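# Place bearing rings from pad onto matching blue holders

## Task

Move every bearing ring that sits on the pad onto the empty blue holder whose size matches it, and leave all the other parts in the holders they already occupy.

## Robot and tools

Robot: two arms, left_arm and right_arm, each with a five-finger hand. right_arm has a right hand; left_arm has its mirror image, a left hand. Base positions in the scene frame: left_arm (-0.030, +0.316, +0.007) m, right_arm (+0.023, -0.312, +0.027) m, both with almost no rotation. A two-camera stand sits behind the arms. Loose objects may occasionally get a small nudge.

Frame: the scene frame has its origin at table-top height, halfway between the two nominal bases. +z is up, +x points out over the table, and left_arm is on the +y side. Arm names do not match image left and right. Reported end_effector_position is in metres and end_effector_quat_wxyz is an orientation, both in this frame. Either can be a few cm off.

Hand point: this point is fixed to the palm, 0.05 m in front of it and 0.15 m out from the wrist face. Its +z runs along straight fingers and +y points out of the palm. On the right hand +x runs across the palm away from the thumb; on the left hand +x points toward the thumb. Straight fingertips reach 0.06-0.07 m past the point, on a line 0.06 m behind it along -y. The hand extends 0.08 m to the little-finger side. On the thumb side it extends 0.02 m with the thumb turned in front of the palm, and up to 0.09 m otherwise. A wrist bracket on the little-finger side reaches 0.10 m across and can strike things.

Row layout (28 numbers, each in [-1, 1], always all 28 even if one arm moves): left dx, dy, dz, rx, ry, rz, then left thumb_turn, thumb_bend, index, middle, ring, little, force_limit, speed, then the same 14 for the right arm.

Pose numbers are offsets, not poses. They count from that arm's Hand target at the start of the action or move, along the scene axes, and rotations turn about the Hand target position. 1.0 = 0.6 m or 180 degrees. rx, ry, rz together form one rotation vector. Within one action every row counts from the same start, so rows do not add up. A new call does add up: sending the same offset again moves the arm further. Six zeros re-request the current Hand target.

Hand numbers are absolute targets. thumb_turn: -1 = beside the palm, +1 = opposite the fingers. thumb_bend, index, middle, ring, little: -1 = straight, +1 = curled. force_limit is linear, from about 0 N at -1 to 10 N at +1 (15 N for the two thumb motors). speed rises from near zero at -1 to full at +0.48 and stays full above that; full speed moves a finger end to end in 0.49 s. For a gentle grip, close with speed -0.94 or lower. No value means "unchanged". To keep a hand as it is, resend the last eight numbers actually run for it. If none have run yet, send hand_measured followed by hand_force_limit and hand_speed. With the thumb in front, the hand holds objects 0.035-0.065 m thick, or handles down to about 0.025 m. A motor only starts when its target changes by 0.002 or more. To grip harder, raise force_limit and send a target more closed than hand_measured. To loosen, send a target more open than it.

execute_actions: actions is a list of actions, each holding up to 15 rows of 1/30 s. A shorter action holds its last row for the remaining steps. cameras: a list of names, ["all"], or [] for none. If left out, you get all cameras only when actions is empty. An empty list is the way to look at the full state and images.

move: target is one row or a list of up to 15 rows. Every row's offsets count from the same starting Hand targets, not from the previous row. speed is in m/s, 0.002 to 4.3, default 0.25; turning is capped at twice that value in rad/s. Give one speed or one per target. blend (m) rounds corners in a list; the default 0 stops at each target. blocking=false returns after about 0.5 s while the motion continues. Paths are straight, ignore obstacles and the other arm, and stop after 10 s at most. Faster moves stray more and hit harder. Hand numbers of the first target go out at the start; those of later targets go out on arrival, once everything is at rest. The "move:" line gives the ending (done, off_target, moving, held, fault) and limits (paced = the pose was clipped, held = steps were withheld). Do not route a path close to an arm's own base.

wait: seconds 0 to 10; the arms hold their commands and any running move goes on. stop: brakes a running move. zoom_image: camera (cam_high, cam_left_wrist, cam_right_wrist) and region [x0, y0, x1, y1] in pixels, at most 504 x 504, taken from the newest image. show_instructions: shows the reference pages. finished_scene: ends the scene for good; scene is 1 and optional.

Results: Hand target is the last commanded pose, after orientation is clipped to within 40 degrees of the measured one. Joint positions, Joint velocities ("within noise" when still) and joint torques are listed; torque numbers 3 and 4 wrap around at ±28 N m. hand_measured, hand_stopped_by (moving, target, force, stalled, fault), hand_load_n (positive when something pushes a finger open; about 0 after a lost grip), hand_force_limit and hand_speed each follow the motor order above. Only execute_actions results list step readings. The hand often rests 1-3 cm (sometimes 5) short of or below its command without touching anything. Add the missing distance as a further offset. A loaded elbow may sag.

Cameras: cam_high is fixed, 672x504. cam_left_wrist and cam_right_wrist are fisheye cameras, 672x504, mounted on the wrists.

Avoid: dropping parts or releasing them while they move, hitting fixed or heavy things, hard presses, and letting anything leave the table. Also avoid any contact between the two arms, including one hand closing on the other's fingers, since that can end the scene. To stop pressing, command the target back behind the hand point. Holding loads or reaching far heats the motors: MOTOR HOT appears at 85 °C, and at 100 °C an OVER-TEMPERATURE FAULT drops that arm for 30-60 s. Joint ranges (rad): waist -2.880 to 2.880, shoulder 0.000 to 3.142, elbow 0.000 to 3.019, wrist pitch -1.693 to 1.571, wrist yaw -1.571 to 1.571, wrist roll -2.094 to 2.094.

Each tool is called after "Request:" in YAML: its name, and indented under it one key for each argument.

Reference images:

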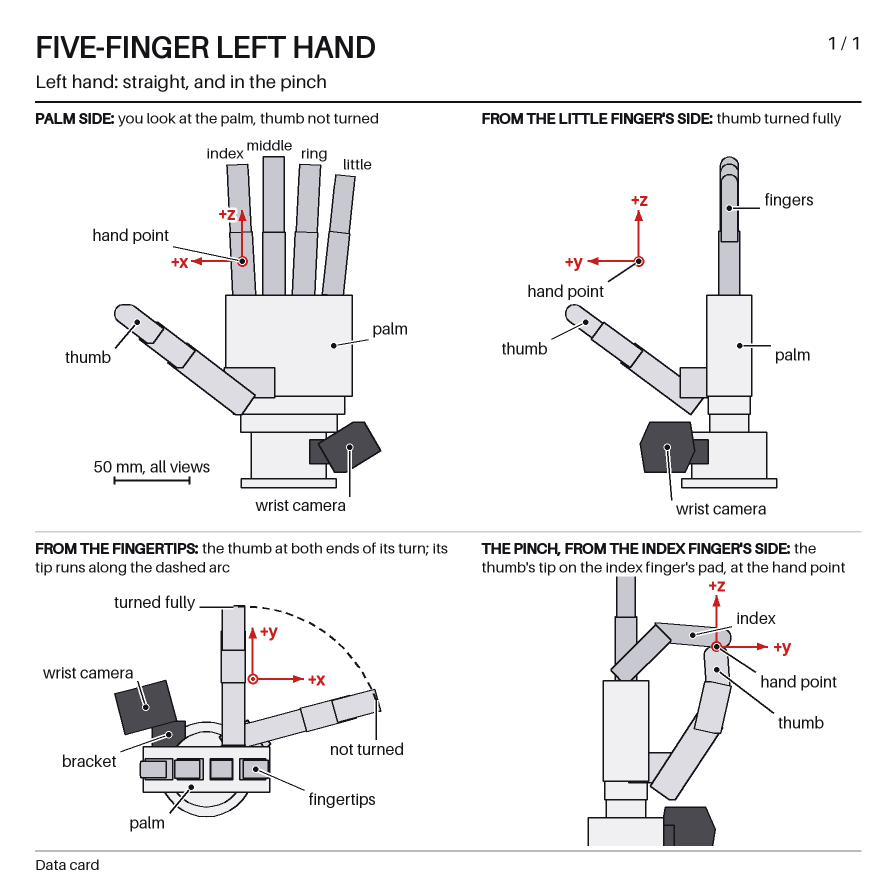

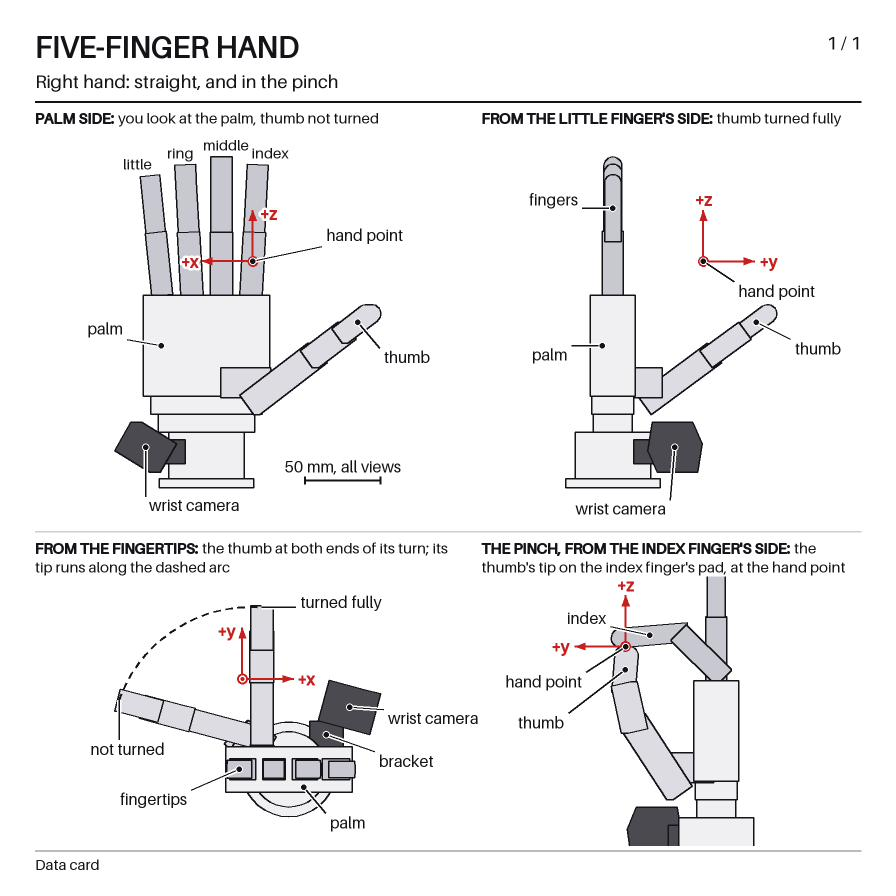

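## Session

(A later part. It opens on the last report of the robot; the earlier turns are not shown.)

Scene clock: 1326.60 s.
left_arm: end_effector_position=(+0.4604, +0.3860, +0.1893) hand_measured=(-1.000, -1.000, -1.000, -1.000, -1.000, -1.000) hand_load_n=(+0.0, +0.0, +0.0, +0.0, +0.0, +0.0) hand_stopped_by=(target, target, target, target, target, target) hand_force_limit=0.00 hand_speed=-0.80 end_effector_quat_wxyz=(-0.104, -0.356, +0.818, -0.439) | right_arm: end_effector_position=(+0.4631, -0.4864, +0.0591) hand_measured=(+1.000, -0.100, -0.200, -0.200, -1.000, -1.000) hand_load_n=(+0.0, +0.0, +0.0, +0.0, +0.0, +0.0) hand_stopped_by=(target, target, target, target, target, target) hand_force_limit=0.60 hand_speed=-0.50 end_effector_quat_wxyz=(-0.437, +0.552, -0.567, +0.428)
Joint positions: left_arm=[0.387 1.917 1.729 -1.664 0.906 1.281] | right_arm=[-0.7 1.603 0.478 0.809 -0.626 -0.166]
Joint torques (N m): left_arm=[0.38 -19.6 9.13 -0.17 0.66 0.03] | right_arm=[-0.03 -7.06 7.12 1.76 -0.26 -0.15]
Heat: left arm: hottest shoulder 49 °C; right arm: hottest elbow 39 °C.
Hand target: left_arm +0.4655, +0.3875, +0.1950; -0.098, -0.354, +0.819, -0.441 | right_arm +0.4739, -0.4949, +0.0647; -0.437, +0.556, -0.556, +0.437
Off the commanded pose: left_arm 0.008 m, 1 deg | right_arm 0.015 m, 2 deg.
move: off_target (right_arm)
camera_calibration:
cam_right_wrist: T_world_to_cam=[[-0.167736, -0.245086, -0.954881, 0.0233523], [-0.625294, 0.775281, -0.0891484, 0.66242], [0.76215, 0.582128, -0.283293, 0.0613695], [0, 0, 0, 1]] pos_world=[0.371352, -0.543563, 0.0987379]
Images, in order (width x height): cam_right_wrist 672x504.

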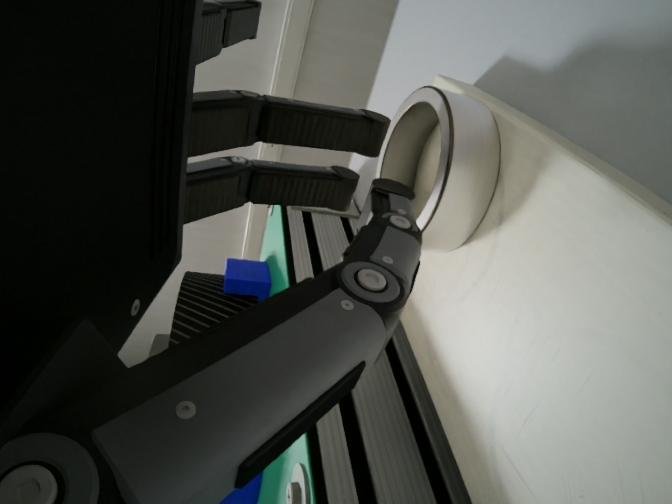

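Request:
move:
  target: [0,0,0,0,0,0,-1,-1,-1,-1,-1,-1,0,-0.8,-0.012,0.009,-0.02,0,0,0,1,-0.1,-0.2,-0.2,-1,-1,0.6,-0.5]
  speed: 0.05
  cameras: ["cam_right_wrist"]

Request:
zoom_image:
  camera: "cam_right_wrist"
  region: [320, 20, 570, 290]

Scene clock: 1336.90 s.
left_arm: end_effector_position=(+0.4604, +0.3860, +0.1893) hand_measured=(-1.000, -1.000, -1.000, -1.000, -1.000, -1.000) hand_load_n=(+0.0, +0.0, +0.0, +0.0, +0.0, -0.5) hand_stopped_by=(target, target, target, target, target, target) hand_force_limit=0.00 hand_speed=-0.80 end_effector_quat_wxyz=(-0.104, -0.356, +0.818, -0.439) | right_arm: end_effector_position=(+0.4634, -0.4867, +0.0507) hand_measured=(+1.000, -0.100, -0.200, -0.200, -1.000, -1.000) hand_load_n=(+0.0, +0.0, +0.0, +0.0, +0.0, +0.0) hand_stopped_by=(target, target, target, target, target, target) hand_force_limit=0.60 hand_speed=-0.50 end_effector_quat_wxyz=(-0.437, +0.552, -0.568, +0.427)
Joint positions: left_arm=[0.387 1.917 1.729 -1.664 0.906 1.281] | right_arm=[-0.7 1.634 0.478 0.837 -0.626 -0.166]
Joint torques (N m): left_arm=[0.26 -19.66 9.14 -0.17 0.66 0.02] | right_arm=[-0.73 -6.95 5.01 3.11 -0.27 -0.25]
Heat: left arm: hottest shoulder 49 °C; right arm: hottest elbow 39 °C.
Hand target: left_arm +0.4655, +0.3875, +0.1950; -0.098, -0.354, +0.819, -0.441 | right_arm +0.4667, -0.4895, +0.0526; -0.437, +0.556, -0.556, +0.437
Off the commanded pose: left_arm 0.008 m, 1 deg | right_arm 0.005 m, 2 deg.
move: done
camera_calibration:
cam_right_wrist: T_world_to_cam=[[-0.170536, -0.242961, -0.954928, 0.0177115], [-0.625498, 0.775515, -0.0856089, 0.662056], [0.76136, 0.582706, -0.284225, 0.0596067], [0, 0, 0, 1]] pos_world=[0.371753, -0.543864, 0.0905328]
Images, in order (width x height): cam_right_wrist 672x504.

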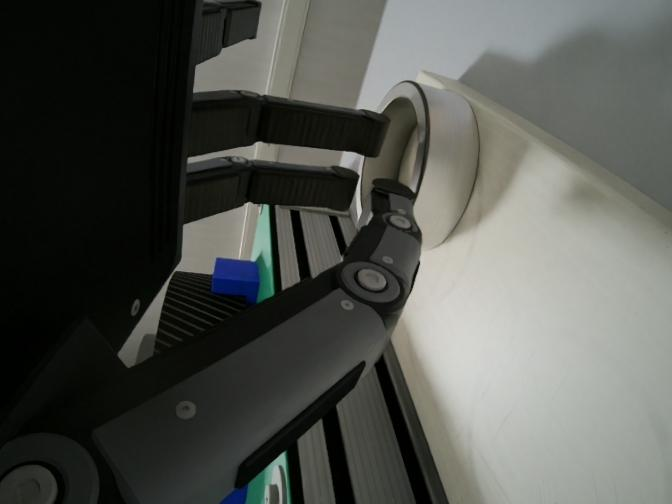

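Scaled by 1.867 from the camera's 672x504 image, which has a finer 960x720 frame.

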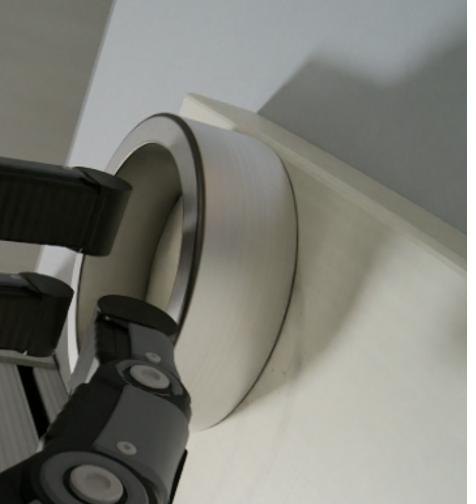

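Request:
move:
  target: [0,0,0,0,0,0,-1,-1,-1,-1,-1,-1,0,-0.8,-0.023,0.018,0.005,0,0,0,1,-0.1,-0.2,-0.2,-1,-1,0.6,-0.5]
  speed: 0.05
  cameras: ["cam_right_wrist"]

Request:
zoom_image:
  camera: "cam_right_wrist"
  region: [320, 20, 570, 290]

Scene clock: 1350.63 s.
left_arm: end_effector_position=(+0.4604, +0.3860, +0.1893) hand_measured=(-1.000, -1.000, -1.000, -1.000, -1.000, -1.000) hand_load_n=(+0.0, +0.0, +0.0, +0.0, +0.0, +0.0) hand_stopped_by=(target, target, target, target, target, target) hand_force_limit=0.00 hand_speed=-0.80 end_effector_quat_wxyz=(-0.104, -0.356, +0.818, -0.439) | right_arm: end_effector_position=(+0.4512, -0.4773, +0.0478) hand_measured=(+1.000, -0.100, -0.200, -0.200, -1.000, -1.000) hand_load_n=(+0.0, +0.0, +0.0, +0.0, +0.0, +0.0) hand_stopped_by=(target, target, target, target, target, target) hand_force_limit=0.60 hand_speed=-0.50 end_effector_quat_wxyz=(-0.436, +0.552, -0.572, +0.422)
Joint positions: left_arm=[0.387 1.917 1.729 -1.664 0.906 1.281] | right_arm=[-0.7 1.613 0.44 0.842 -0.626 -0.166]
Joint torques (N m): left_arm=[0.32 -19.66 9.13 -0.18 0.67 0.03] | right_arm=[0.09 -7.53 4.31 3 -0.21 -0.17]
Heat: left arm: hottest shoulder 49 °C; right arm: hottest elbow 39 °C.
Hand target: left_arm +0.4655, +0.3875, +0.1950; -0.098, -0.354, +0.819, -0.441 | right_arm +0.4530, -0.4788, +0.0557; -0.437, +0.556, -0.556, +0.437
Off the commanded pose: left_arm 0.008 m, 1 deg | right_arm 0.008 m, 2 deg.
move: done
camera_calibration:
cam_right_wrist: T_world_to_cam=[[-0.179694, -0.23589, -0.955022, 0.0225695], [-0.626321, 0.77606, -0.0738392, 0.647036], [0.758572, 0.584882, -0.287196, 0.0650588], [0, 0, 0, 1]] pos_world=[0.359956, -0.534866, 0.0880156]
Images, in order (width x height): cam_right_wrist 672x504.

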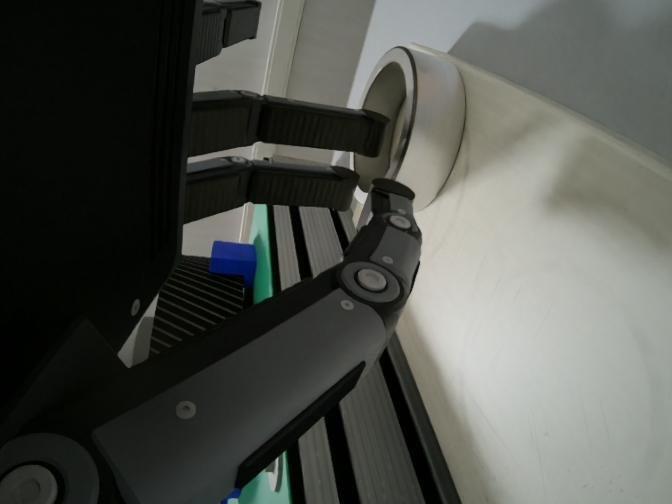

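Scaled by 1.867 from the camera's 672x504 image, which has a finer 960x720 frame.

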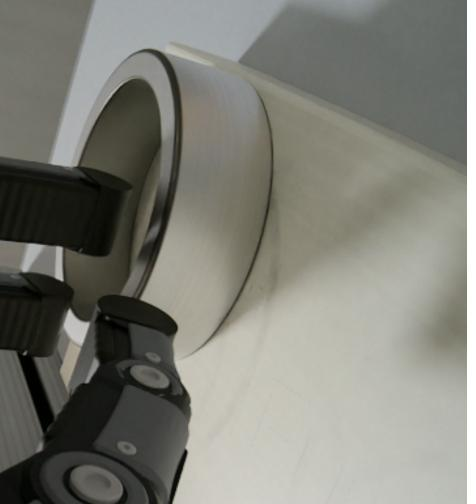

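Request:
move:
  target: [0,0,0,0,0,0,-1,-1,-1,-1,-1,-1,0,-0.8,0.0145,-0.013,-0.005,0,0,0,1,-0.1,-0.2,-0.2,-1,-1,0.6,-0.5]
  speed: 0.05

Scene clock: 1360.03 s.
left_arm: end_effector_position=(+0.4604, +0.3860, +0.1893) hand_measured=(-1.000, -1.000, -1.000, -1.000, -1.000, -1.000) hand_load_n=(+0.0, +0.0, +0.0, +0.0, +0.0, +0.0) hand_stopped_by=(target, target, target, target, target, target) hand_force_limit=0.00 hand_speed=-0.80 end_effector_quat_wxyz=(-0.104, -0.356, +0.818, -0.439) | right_arm: end_effector_position=(+0.4503, -0.4764, +0.0435) hand_measured=(+1.000, -0.100, -0.200, -0.200, -1.000, -1.000) hand_load_n=(+0.0, +0.0, +0.0, +0.0, +0.0, +0.0) hand_stopped_by=(target, target, target, target, target, target) hand_force_limit=0.60 hand_speed=-0.50 end_effector_quat_wxyz=(-0.435, +0.553, -0.574, +0.418)
Joint positions: left_arm=[0.387 1.917 1.729 -1.664 0.906 1.281] | right_arm=[-0.7 1.624 0.44 0.842 -0.628 -0.167]
Joint torques (N m): left_arm=[0.32 -19.6 9.13 -0.17 0.67 0.02] | right_arm=[-0.15 -6.3 6.22 2.84 -0.3 -0.16]
Heat: left arm: hottest shoulder 49 °C; right arm: hottest elbow 38 °C.
Hand target: left_arm +0.4655, +0.3875, +0.1950; -0.098, -0.354, +0.819, -0.441 | right_arm +0.4617, -0.4866, +0.0526; -0.437, +0.556, -0.556, +0.437
Off the commanded pose: left_arm 0.008 m, 1 deg | right_arm 0.018 m, 3 deg.
move: off_target (right_arm)

Request:
move:
  target: [0,0,0,0,0,0,-1,-1,-1,-1,-1,-1,0,-0.8,0.005,-0.004,0.008,0,0,0,1,-0.1,-0.2,-0.2,-1,-1,0.6,-0.5]
  speed: 0.05

Scene clock: 1366.27 s.
left_arm: end_effector_position=(+0.4604, +0.3860, +0.1893) hand_measured=(-1.000, -1.000, -1.000, -1.000, -1.000, -1.000) hand_load_n=(+0.0, +0.0, +0.0, +0.0, -0.5, +0.0) hand_stopped_by=(target, target, target, target, target, target) hand_force_limit=0.00 hand_speed=-0.80 end_effector_quat_wxyz=(-0.104, -0.356, +0.818, -0.439) | right_arm: end_effector_position=(+0.4523, -0.4780, +0.0452) hand_measured=(+1.000, -0.100, -0.200, -0.200, -1.000, -1.000) hand_load_n=(+0.0, +0.0, +0.0, +0.0, +0.0, +0.0) hand_stopped_by=(target, target, target, target, target, target) hand_force_limit=0.60 hand_speed=-0.50 end_effector_quat_wxyz=(-0.436, +0.553, -0.573, +0.420)
Joint positions: left_arm=[0.387 1.917 1.729 -1.664 0.906 1.281] | right_arm=[-0.7 1.624 0.445 0.842 -0.628 -0.167]
Joint torques (N m): left_arm=[0.26 -19.66 9.14 -0.2 0.67 0.02] | right_arm=[0.32 -7.3 6.75 1.88 -0.28 -0.15]
Heat: left arm: hottest shoulder 49 °C; right arm: hottest elbow 38 °C.
Hand target: left_arm +0.4655, +0.3875, +0.1950; -0.098, -0.354, +0.819, -0.441 | right_arm +0.4646, -0.4889, +0.0573; -0.437, +0.556, -0.556, +0.437
Off the commanded pose: left_arm 0.008 m, 1 deg | right_arm 0.021 m, 3 deg.
move: off_target (right_arm)

Request:
move:
  target: [0,0,0,0,0,0,-1,-1,-1,-1,-1,-1,0,-0.8,0.009,-0.0075,0.003,0,0,0,1,-0.1,-0.2,-0.2,-1,-1,0.6,-0.5]
  speed: 0.05

Scene clock: 1373.07 s.
left_arm: end_effector_position=(+0.4604, +0.3860, +0.1893) hand_measured=(-1.000, -1.000, -1.000, -1.000, -1.000, -1.000) hand_load_n=(+0.0, +0.0, +0.0, +0.0, +0.0, +0.0) hand_stopped_by=(target, target, target, target, target, target) hand_force_limit=0.00 hand_speed=-0.80 end_effector_quat_wxyz=(-0.104, -0.356, +0.818, -0.439) | right_arm: end_effector_position=(+0.4597, -0.4834, +0.0515) hand_measured=(+1.000, -0.100, -0.200, -0.200, -1.000, -1.000) hand_load_n=(+0.0, +0.0, +0.0, +0.0, -0.5, +0.0) hand_stopped_by=(target, target, target, target, target, target) hand_force_limit=0.60 hand_speed=-0.50 end_effector_quat_wxyz=(-0.437, +0.553, -0.567, +0.426)
Joint positions: left_arm=[0.387 1.917 1.729 -1.664 0.906 1.281] | right_arm=[-0.7 1.624 0.466 0.838 -0.629 -0.167]
Joint torques (N m): left_arm=[0.26 -19.6 9.14 -0.2 0.66 0.02] | right_arm=[-0.97 -6.65 6.97 1.5 -0.32 -0.18]
Heat: left arm: hottest shoulder 49 °C; right arm: hottest elbow 39 °C.
Hand target: left_arm +0.4655, +0.3875, +0.1950; -0.098, -0.354, +0.819, -0.441 | right_arm +0.4701, -0.4934, +0.0592; -0.437, +0.556, -0.556, +0.437
Off the commanded pose: left_arm 0.008 m, 1 deg | right_arm 0.016 m, 2 deg.
move: off_target (right_arm)

Request:
move:
  target: [0,0,0,0,0,0,-1,-1,-1,-1,-1,-1,0,-0.8,-0.012,0.009,-0.033,0,0,0,1,-0.1,-0.2,-0.2,-1,-1,0.6,-0.5]
  speed: 0.05
  cameras: ["cam_right_wrist"]

Request:
zoom_image:
  camera: "cam_right_wrist"
  region: [300, 0, 550, 270]

Scene clock: 1384.07 s.
left_arm: end_effector_position=(+0.4604, +0.3860, +0.1893) hand_measured=(-1.000, -1.000, -1.000, -1.000, -1.000, -1.000) hand_load_n=(+0.0, +0.0, +0.0, +0.0, +0.0, +0.0) hand_stopped_by=(target, target, target, target, target, target) hand_force_limit=0.00 hand_speed=-0.80 end_effector_quat_wxyz=(-0.104, -0.356, +0.818, -0.439) | right_arm: end_effector_position=(+0.4604, -0.4839, +0.0371) hand_measured=(+1.000, -0.100, -0.200, -0.200, -1.000, -1.000) hand_load_n=(+0.0, +0.0, +0.0, +0.0, -0.5, +0.0) hand_stopped_by=(target, target, target, target, target, target) hand_force_limit=0.60 hand_speed=-0.50 end_effector_quat_wxyz=(-0.437, +0.553, -0.567, +0.426)
Joint positions: left_arm=[0.387 1.917 1.729 -1.664 0.906 1.281] | right_arm=[-0.7 1.682 0.466 0.895 -0.629 -0.167]
Joint torques (N m): left_arm=[0.26 -19.66 9.13 -0.2 0.66 0.02] | right_arm=[-0.26 -7 4.56 3 -0.31 -0.21]
Heat: left arm: hottest shoulder 49 °C; right arm: hottest elbow 38 °C.
Hand target: left_arm +0.4655, +0.3875, +0.1950; -0.098, -0.354, +0.819, -0.441 | right_arm +0.4629, -0.4880, +0.0394; -0.437, +0.556, -0.556, +0.437
Off the commanded pose: left_arm 0.008 m, 1 deg | right_arm 0.005 m, 2 deg.
move: done
camera_calibration:
cam_right_wrist: T_world_to_cam=[[-0.170382, -0.243277, -0.954875, 0.00471122], [-0.628132, 0.773453, -0.0849753, 0.657153], [0.759223, 0.58531, -0.284592, 0.0586495], [0, 0, 0, 1]] pos_world=[0.369054, -0.541459, 0.0770316]
Images, in order (width x height): cam_right_wrist 672x504.

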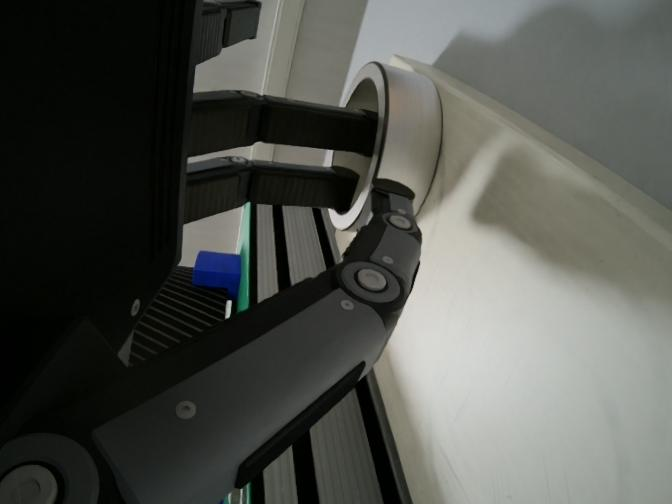

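Scaled by 1.867 from the camera's 672x504 image, which has a finer 960x720 frame.

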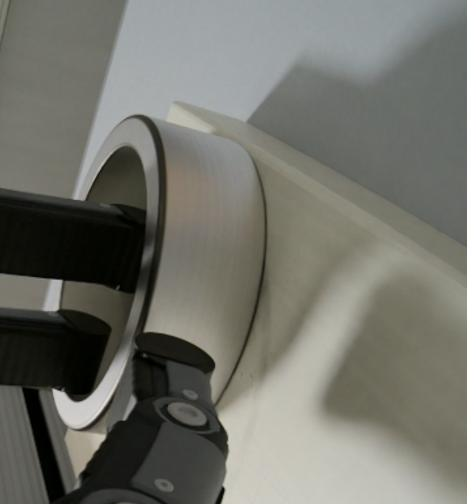

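Request:
move:
  target: [0,0,0,0,0,0,-1,-1,-1,-1,-1,-1,0,-0.8,0,0,-0.009,0,0,0,1,-0.1,-0.2,-0.2,-1,-1,0.6,-0.5]
  speed: 0.05
  cameras: ["cam_right_wrist"]

Request:
zoom_image:
  camera: "cam_right_wrist"
  region: [300, 0, 550, 270]

Scene clock: 1395.37 s.
left_arm: end_effector_position=(+0.4604, +0.3860, +0.1893) hand_measured=(-1.000, -1.000, -1.000, -1.000, -1.000, -1.000) hand_load_n=(-0.5, +0.0, +0.0, +0.0, +0.0, +0.0) hand_stopped_by=(target, target, target, target, target, target) hand_force_limit=0.00 hand_speed=-0.80 end_effector_quat_wxyz=(-0.104, -0.356, +0.818, -0.439) | right_arm: end_effector_position=(+0.4606, -0.4841, +0.0325) hand_measured=(+1.000, -0.100, -0.200, -0.200, -1.000, -1.000) hand_load_n=(+0.0, +0.5, +0.0, +0.0, +0.0, +0.0) hand_stopped_by=(target, target, target, target, target, target) hand_force_limit=0.60 hand_speed=-0.50 end_effector_quat_wxyz=(-0.437, +0.553, -0.567, +0.426)
Joint positions: left_arm=[0.387 1.917 1.729 -1.664 0.906 1.281] | right_arm=[-0.7 1.702 0.466 0.917 -0.629 -0.167]
Joint torques (N m): left_arm=[0.38 -19.55 9.14 -0.2 0.67 0.02] | right_arm=[-0.79 -7.65 4.15 2.89 -0.32 -0.16]
Heat: left arm: hottest shoulder 49 °C; right arm: hottest elbow 38 °C.
Hand target: left_arm +0.4655, +0.3875, +0.1950; -0.098, -0.354, +0.819, -0.441 | right_arm +0.4629, -0.4881, +0.0341; -0.437, +0.556, -0.556, +0.437
Off the commanded pose: left_arm 0.008 m, 1 deg | right_arm 0.005 m, 2 deg.
move: done
camera_calibration:
cam_right_wrist: T_world_to_cam=[[-0.169386, -0.244003, -0.954867, -0.00062246], [-0.628058, 0.773376, -0.0862132, 0.656968], [0.759507, 0.585109, -0.284247, 0.0569522], [0, 0, 0, 1]] pos_world=[0.369253, -0.541558, 0.0722334]
Images, in order (width x height): cam_right_wrist 672x504.

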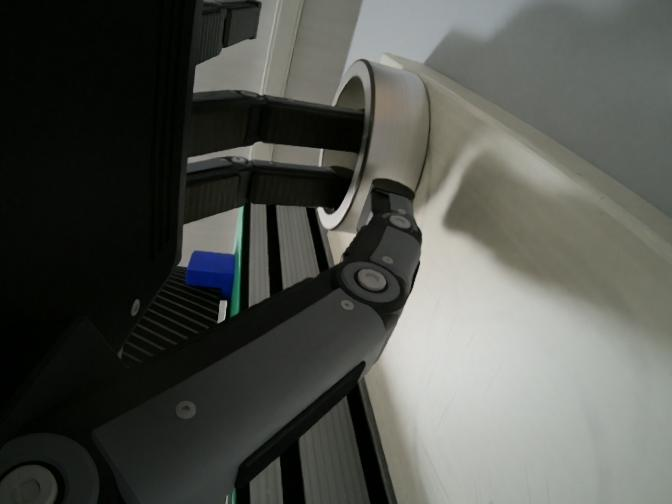

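Scaled by 1.867 from the camera's 672x504 image, which has a finer 960x720 frame.

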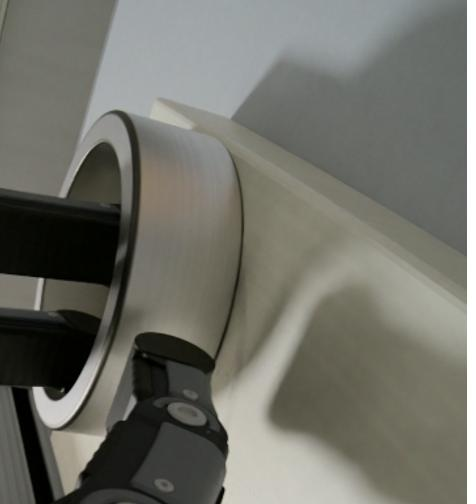

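Request:
move:
  target: [0,0,0,0,0,0,-1,-1,-1,-1,-1,-1,0,-0.8,0,0,0,0,0,0,1,-0.1,0.4,0.4,-1,-1,-0.4,-0.9]
  cameras: ["cam_right_wrist"]
  speed: 0.05

Request:
zoom_image:
  camera: "cam_right_wrist"
  region: [300, 0, 550, 270]

Scene clock: 1402.00 s.
left_arm: end_effector_position=(+0.4604, +0.3860, +0.1893) hand_measured=(-1.000, -1.000, -1.000, -1.000, -1.000, -1.000) hand_load_n=(+0.0, +0.0, +0.0, +0.0, +0.0, +0.0) hand_stopped_by=(target, target, target, target, target, target) hand_force_limit=0.00 hand_speed=-0.80 end_effector_quat_wxyz=(-0.104, -0.356, +0.818, -0.439) | right_arm: end_effector_position=(+0.4608, -0.4843, +0.0327) hand_measured=(+1.000, -0.102, +0.068, +0.068, -1.000, -1.000) hand_load_n=(+0.5, +3.5, +3.5, +3.5, +0.0, +0.0) hand_stopped_by=(target, target, force, force, target, target) hand_force_limit=-0.40 hand_speed=-0.90 end_effector_quat_wxyz=(-0.437, +0.553, -0.567, +0.427)
Joint positions: left_arm=[0.387 1.917 1.729 -1.664 0.906 1.281] | right_arm=[-0.7 1.702 0.466 0.918 -0.629 -0.167]
Joint torques (N m): left_arm=[0.26 -19.66 9.11 -0.17 0.66 0.03] | right_arm=[-0.32 -6.48 4.29 2.76 -0.28 -0.22]
Heat: left arm: hottest shoulder 49 °C; right arm: hottest elbow 37 °C.
Hand target: left_arm +0.4655, +0.3875, +0.1950; -0.098, -0.354, +0.819, -0.441 | right_arm +0.4629, -0.4881, +0.0341; -0.437, +0.556, -0.556, +0.437
Off the commanded pose: left_arm 0.008 m, 1 deg | right_arm 0.005 m, 2 deg.
move: done
camera_calibration:
cam_right_wrist: T_world_to_cam=[[-0.168186, -0.244891, -0.954852, -0.00126629], [-0.627959, 0.773287, -0.0877172, 0.657158], [0.759856, 0.584855, -0.283838, 0.0567249], [0, 0, 0, 1]] pos_world=[0.369353, -0.541658, 0.0725356]
Images, in order (width x height): cam_right_wrist 672x504.

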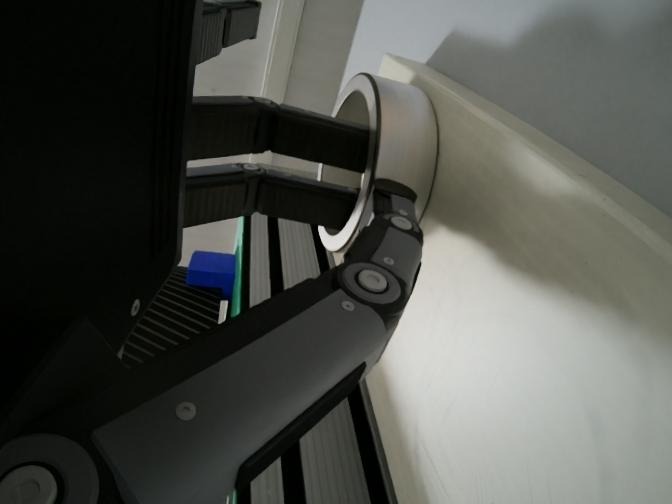

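Scaled by 1.867 from the camera's 672x504 image, which has a finer 960x720 frame.

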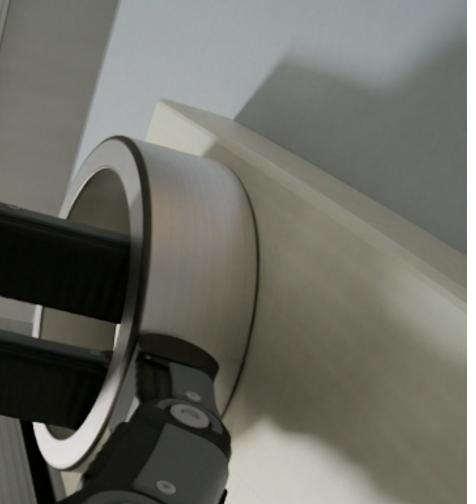

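Request:
move:
  target: [0,0,0,0,0,0,-1,-1,-1,-1,-1,-1,0,-0.8,0,0,0,0,0,0,1,-0.1,0.42,0.42,-1,-1,0.6,-0.9]
  speed: 0.05

Request:
move:
  target: [0,0,0,0,0,0,-1,-1,-1,-1,-1,-1,0,-0.8,0,0,0.08,0,0,0,1,-0.1,0.42,0.42,-1,-1,0.6,-0.9]
  speed: 0.05
  cameras: ["cam_right_wrist","cam_high"]

Request:
zoom_image:
  camera: "cam_right_wrist"
  region: [300, 0, 550, 270]

Scene clock: 1416.47 s.
left_arm: end_effector_position=(+0.4604, +0.3860, +0.1893) hand_measured=(-1.000, -1.000, -1.000, -1.000, -1.000, -1.000) hand_load_n=(-0.5, +0.0, +0.0, +0.0, +0.0, +0.0) hand_stopped_by=(target, target, target, target, target, target) hand_force_limit=0.00 hand_speed=-0.80 end_effector_quat_wxyz=(-0.104, -0.356, +0.818, -0.439) | right_arm: end_effector_position=(+0.4611, -0.4842, +0.0334) hand_measured=(+1.000, -0.102, +0.092, +0.100, -1.000, -1.000) hand_load_n=(+0.5, +9.0, +9.5, +9.0, +0.0, +0.0) hand_stopped_by=(target, target, force, force, target, target) hand_force_limit=0.60 hand_speed=-0.90 end_effector_quat_wxyz=(-0.438, +0.553, -0.565, +0.428)
Joint positions: left_arm=[0.387 1.917 1.729 -1.664 0.906 1.281] | right_arm=[-0.7 1.702 0.466 0.921 -0.631 -0.167]
Joint torques (N m): left_arm=[0.38 -19.6 9.16 -0.18 0.67 0.03] | right_arm=[-0.91 -7.65 4.45 2.65 -0.16 -0.21]
Heat: left arm: hottest shoulder 49 °C; right arm: hottest elbow 37 °C.
Hand target: left_arm +0.4655, +0.3875, +0.1950; -0.098, -0.354, +0.819, -0.441 | right_arm +0.4629, -0.4881, +0.0341; -0.437, +0.556, -0.556, +0.437
Off the commanded pose: left_arm 0.008 m, 1 deg | right_arm 0.004 m, 2 deg.
move: done

Scene clock: 1418.27 s.
left_arm: end_effector_position=(+0.4604, +0.3860, +0.1893) hand_measured=(-1.000, -1.000, -1.000, -1.000, -1.000, -1.000) hand_load_n=(-0.5, +0.0, +0.0, +0.0, +0.0, -0.5) hand_stopped_by=(target, target, target, target, target, target) hand_force_limit=0.00 hand_speed=-0.80 end_effector_quat_wxyz=(-0.104, -0.356, +0.818, -0.439) | right_arm: end_effector_position=(+0.4564, -0.4807, +0.0702) hand_measured=(+1.000, -0.104, +0.092, +0.100, -1.000, -1.000) hand_load_n=(+1.0, +10.0, +9.0, +9.0, +0.0, +0.0) hand_stopped_by=(target, target, force, force, target, target) hand_force_limit=0.60 hand_speed=-0.90 end_effector_quat_wxyz=(-0.437, +0.554, -0.569, +0.423)
Joint positions: left_arm=[0.387 1.917 1.729 -1.664 0.906 1.281] | right_arm=[-0.7 1.539 0.466 0.745 -0.631 -0.169]
Joint torques (N m): left_arm=[0.32 -19.72 9.16 -0.13 0.67 0.02] | right_arm=[-0.15 -7.41 6.56 1.69 -0.21 -0.17]
Heat: left arm: hottest shoulder 49 °C; right arm: hottest elbow 37 °C.
Hand target: left_arm +0.4655, +0.3875, +0.1950; -0.098, -0.354, +0.819, -0.441 | right_arm +0.4629, -0.4881, +0.0821; -0.437, +0.556, -0.556, +0.437
Off the commanded pose: left_arm 0.008 m, 1 deg | right_arm 0.015 m, 2 deg.
move: off_target (right_arm)
camera_calibration:
cam_right_wrist: T_world_to_cam=[[-0.175102, -0.240393, -0.954752, 0.0398572], [-0.629987, 0.772579, -0.0789842, 0.655024], [0.756608, 0.587651, -0.286724, 0.0716084], [0, 0, 0, 1]] pos_world=[0.365456, -0.538557, 0.110322]
Images, in order (width x height): cam_high 672x504, cam_right_wrist 672x504.

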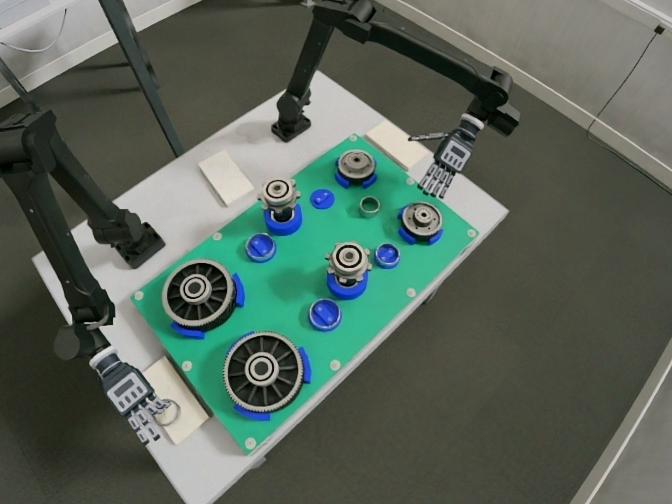

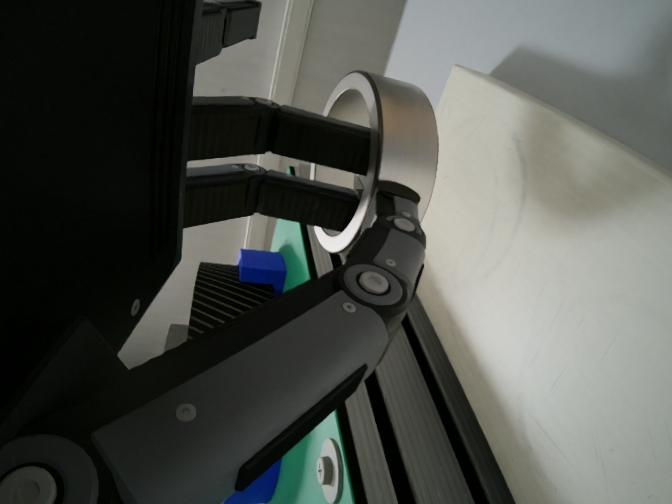

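Scaled by 1.867 from the camera's 672x504 image, which has a finer 960x720 frame.

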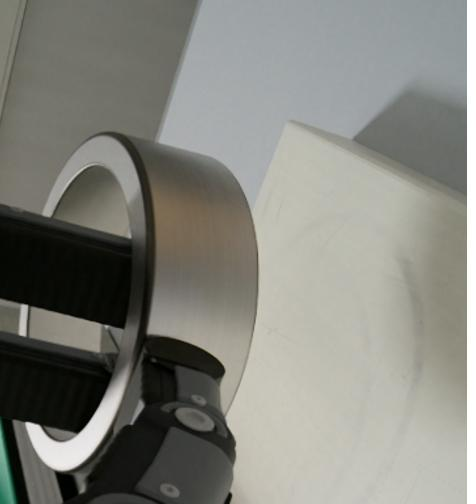

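Request:
zoom_image:
  camera: "cam_high"
  region: [110, 350, 230, 460]

Scaled by 4.200 from the camera's 672x504 image, which has a finer 960x720 frame.

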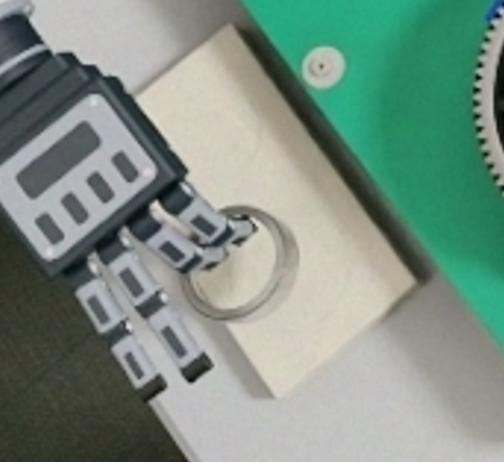

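Request:
move:
  target:
    - [0,0,0,0,0,0,-1,-1,-1,-1,-1,-1,0,-0.8,-0.038,0.08,0.28,0,0,0,1,-0.1,0.42,0.42,-1,1,0.6,-0.3]
    - [0,0,0,0,0,0,-1,-1,-1,-1,-1,-1,0,-0.8,-0.055,0.397,0.347,0,0,0,1,-0.1,0.42,0.42,-1,1,0.6,-0.3]
    - [0,0,0,0,0,0,-1,-1,-1,-1,-1,-1,0,-0.8,-0.105,0.73,0.347,0,0,0,1,-0.1,0.42,0.42,-1,1,0.6,-0.3]
  speed: 0.15
  blend: 0.04
  cameras: ["cam_right_wrist","cam_high"]

Scene clock: 1478.63 s.
left_arm: end_effector_position=(+0.4604, +0.3860, +0.1893) hand_measured=(-1.000, -1.000, -1.000, -1.000, -1.000, -1.000) hand_load_n=(-0.5, +0.0, +0.0, +0.0, +0.0, +0.0) hand_stopped_by=(target, target, target, target, target, target) hand_force_limit=0.00 hand_speed=-0.80 end_effector_quat_wxyz=(-0.104, -0.356, +0.818, -0.439) | right_arm: end_effector_position=(+0.3866, -0.0628, +0.2509) hand_measured=(+1.000, -0.104, +0.092, +0.100, -1.000, +1.000) hand_load_n=(+0.5, +10.0, +9.0, +9.0, +0.0, +0.0) hand_stopped_by=(target, target, force, force, target, target) hand_force_limit=0.60 hand_speed=-0.30 end_effector_quat_wxyz=(-0.408, +0.584, -0.549, +0.438)
Joint positions: left_arm=[0.387 1.917 1.729 -1.664 0.906 1.281] | right_arm=[0.81 0.971 0.674 -0.129 0.814 0.252]
Joint torques (N m): left_arm=[0.32 -19.6 9.11 -0.2 0.66 0.02] | right_arm=[-0.32 -3.78 13.29 1.85 0.6 0.01]
Heat: left arm: hottest shoulder 49 °C; right arm: hottest elbow 38 °C.
Hand target: left_arm +0.4655, +0.3875, +0.1950; -0.098, -0.354, +0.819, -0.441 | right_arm +0.3998, -0.0499, +0.2903; -0.437, +0.556, -0.556, +0.437
Off the commanded pose: left_arm 0.008 m, 1 deg | right_arm 0.043 m, 5 deg.
move: off_target (right_arm)
camera_calibration:
cam_right_wrist: T_world_to_cam=[[-0.192673, -0.331487, -0.923577, 0.293978], [-0.646826, 0.750684, -0.134495, 0.321351], [0.737898, 0.57148, -0.359051, -0.0449465], [0, 0, 0, 1]] pos_world=[0.297666, -0.118097, 0.298593]
Images, in order (width x height): cam_high 672x504, cam_right_wrist 672x504.

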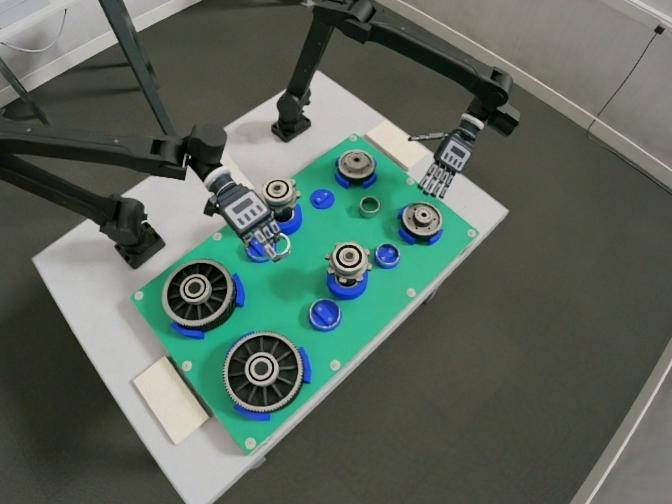

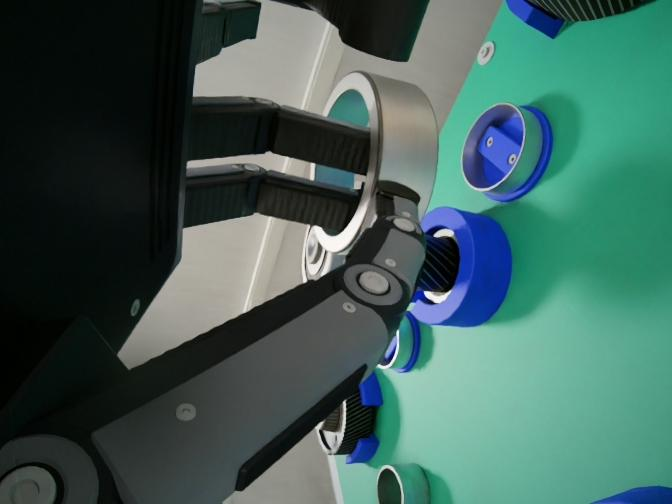

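Request:
move:
  target:
    - [0,0,0,0,0,0,-1,-1,-1,-1,-1,-1,0,-0.8,0,0.183,0.03,0,0,0,1,-0.1,0.42,0.42,-1,1,0.6,-0.3]
    - [0,0,0,0,0,0,-1,-1,-1,-1,-1,-1,0,-0.8,-0.083,0.317,0.03,0,0,0,1,-0.1,0.42,0.42,-1,1,0.6,-0.3]
    - [0,0,0,0,0,0,-1,-1,-1,-1,-1,-1,0,-0.8,-0.2,0.392,0,0,0,0,1,-0.1,0.42,0.42,-1,1,0.6,-0.3]
  speed: 0.12
  blend: 0.03
  cameras: ["all"]

Scene clock: 1498.47 s.
left_arm: end_effector_position=(+0.4604, +0.3860, +0.1893) hand_measured=(-1.000, -1.000, -1.000, -1.000, -1.000, -1.000) hand_load_n=(+0.0, +0.0, +0.0, +0.0, +0.0, +0.0) hand_stopped_by=(target, target, target, target, target, target) hand_force_limit=0.00 hand_speed=-0.80 end_effector_quat_wxyz=(-0.104, -0.356, +0.818, -0.439) | right_arm: end_effector_position=(+0.2744, +0.1687, +0.2620) hand_measured=(+1.000, -0.104, +0.092, +0.100, -1.000, +1.000) hand_load_n=(+0.5, +10.0, +9.0, +9.0, +0.0, +0.0) hand_stopped_by=(target, target, force, force, target, target) hand_force_limit=0.60 hand_speed=-0.30 end_effector_quat_wxyz=(-0.417, +0.578, -0.543, +0.445)
Joint positions: left_arm=[0.387 1.917 1.729 -1.664 0.906 1.281] | right_arm=[1.353 1.479 1.197 -0.718 1.262 0.914]
Joint torques (N m): left_arm=[0.32 -19.78 9.14 -0.17 0.66 0.02] | right_arm=[0.15 -7.94 12.62 0.9 1.24 0.02]
Heat: left arm: hottest shoulder 50 °C; right arm: hottest elbow 42 °C.
Hand target: left_arm +0.4655, +0.3875, +0.1950; -0.098, -0.354, +0.819, -0.441 | right_arm +0.2799, +0.1852, +0.2902; -0.437, +0.556, -0.556, +0.437
Off the commanded pose: left_arm 0.008 m, 1 deg | right_arm 0.033 m, 4 deg.
move: off_target (right_arm)
camera_calibration:
cam_right_wrist: T_world_to_cam=[[-0.164941, -0.32929, -0.929711, 0.352844], [-0.644463, 0.749548, -0.151145, 0.0804955], [0.746634, 0.574234, -0.335847, -0.0993551], [0, 0, 0, 1]] pos_world=[0.184257, 0.112906, 0.306841]

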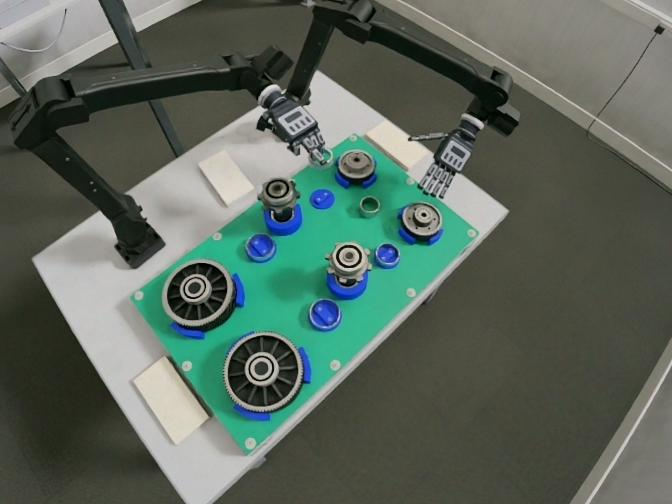

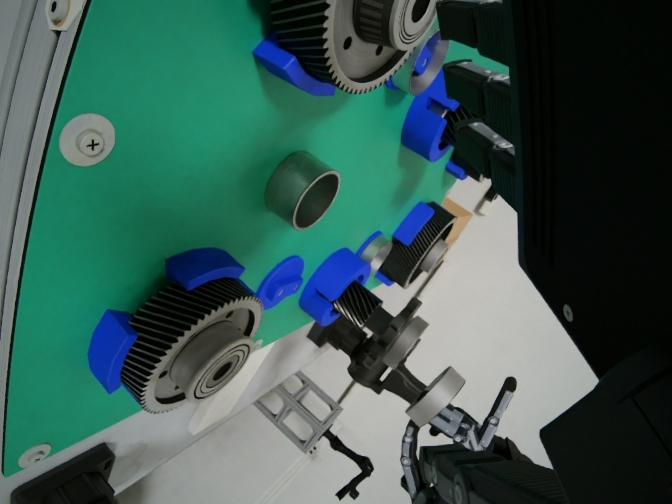

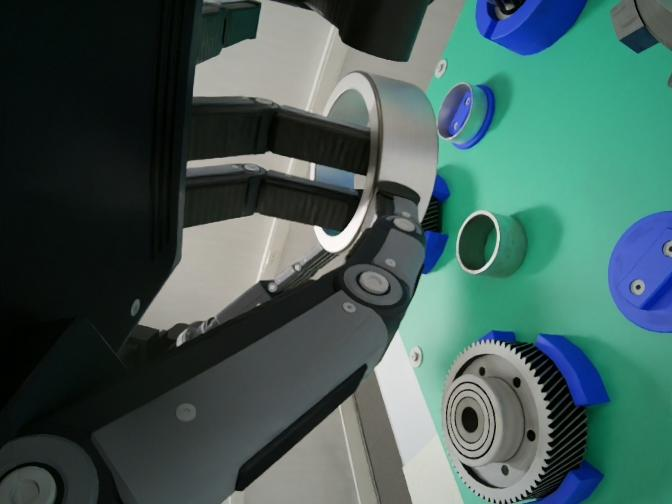

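Request:
move:
  target: [0,0,0,0,0,0,-1,-1,-1,-1,-1,-1,0,-0.8,-0.0133,0.0217,-0.175,0,0,0,1,-0.1,0.42,0.42,-1,1,0.6,-0.3]
  speed: 0.1
  cameras: ["all"]

Request:
zoom_image:
  camera: "cam_right_wrist"
  region: [300, 20, 640, 360]

Request:
zoom_image:
  camera: "cam_high"
  region: [250, 100, 370, 240]

Scene clock: 1514.63 s.
left_arm: end_effector_position=(+0.4604, +0.3860, +0.1893) hand_measured=(-1.000, -1.000, -1.000, -1.000, -1.000, -1.000) hand_load_n=(+0.0, +0.0, -0.5, +0.0, +0.0, +0.0) hand_stopped_by=(target, target, target, target, target, target) hand_force_limit=0.00 hand_speed=-0.80 end_effector_quat_wxyz=(-0.104, -0.356, +0.818, -0.439) | right_arm: end_effector_position=(+0.2732, +0.1917, +0.1791) hand_measured=(+1.000, -0.104, +0.092, +0.100, -1.000, +1.000) hand_load_n=(+0.5, +9.5, +9.0, +9.0, +0.0, +0.0) hand_stopped_by=(target, target, force, force, target, target) hand_force_limit=0.60 hand_speed=-0.30 end_effector_quat_wxyz=(-0.422, +0.569, -0.550, +0.443)
Joint positions: left_arm=[0.387 1.917 1.729 -1.664 0.906 1.281] | right_arm=[1.365 1.623 1.132 -0.551 1.274 0.982]
Joint torques (N m): left_arm=[0.38 -19.66 9.14 -0.16 0.66 0.03] | right_arm=[0.73 -10.64 7.8 1.85 1.34 -0.01]
Heat: left arm: hottest shoulder 50 °C; right arm: hottest elbow 45 °C.
Hand target: left_arm +0.4655, +0.3875, +0.1950; -0.098, -0.354, +0.819, -0.441 | right_arm +0.2719, +0.1983, +0.1853; -0.437, +0.556, -0.556, +0.437
Off the commanded pose: left_arm 0.008 m, 1 deg | right_arm 0.009 m, 3 deg.
move: off_target (right_arm)
camera_calibration:
cam_right_wrist: T_world_to_cam=[[-0.165272, -0.306573, -0.937389, 0.280264], [-0.635091, 0.760251, -0.136667, 0.0426808], [0.75455, 0.57274, -0.32035, -0.144229], [0, 0, 0, 1]] pos_world=[0.182254, 0.136079, 0.222345]

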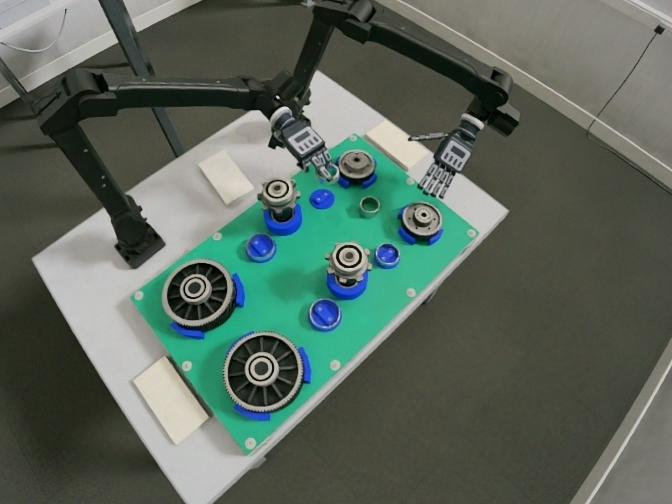

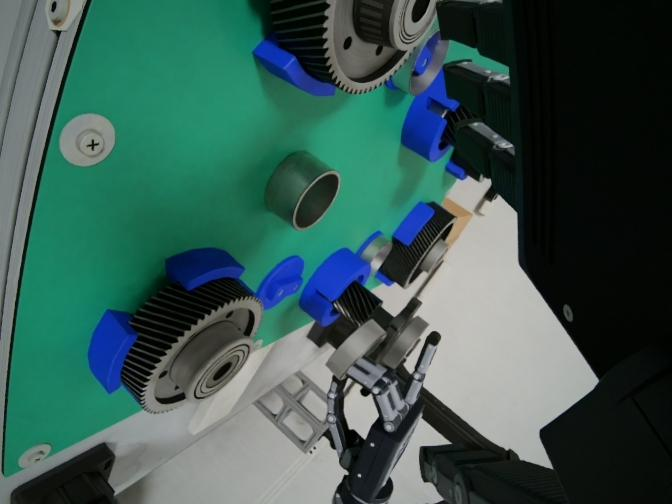

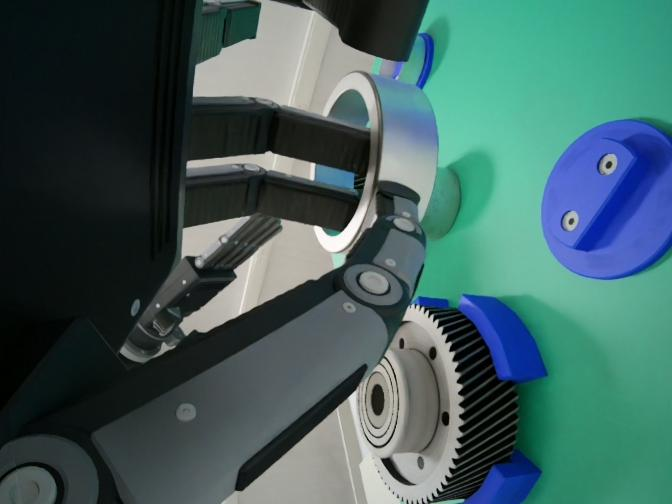

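Scaled by 1.482 from the camera's 672x504 image, which has a finer 960x720 frame.

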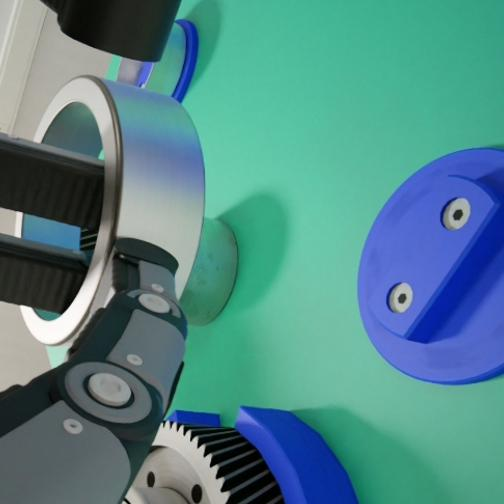

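Scaled by 3.600 from the camera's 672x504 image, which has a finer 960x720 frame.

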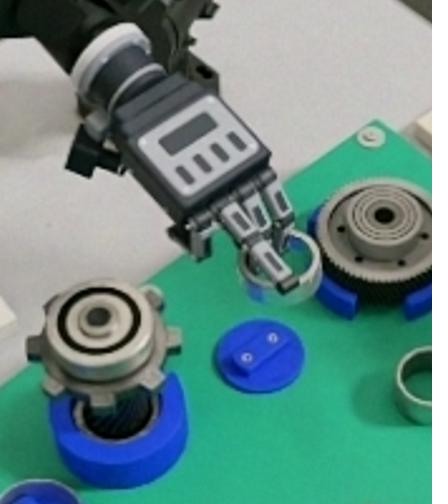

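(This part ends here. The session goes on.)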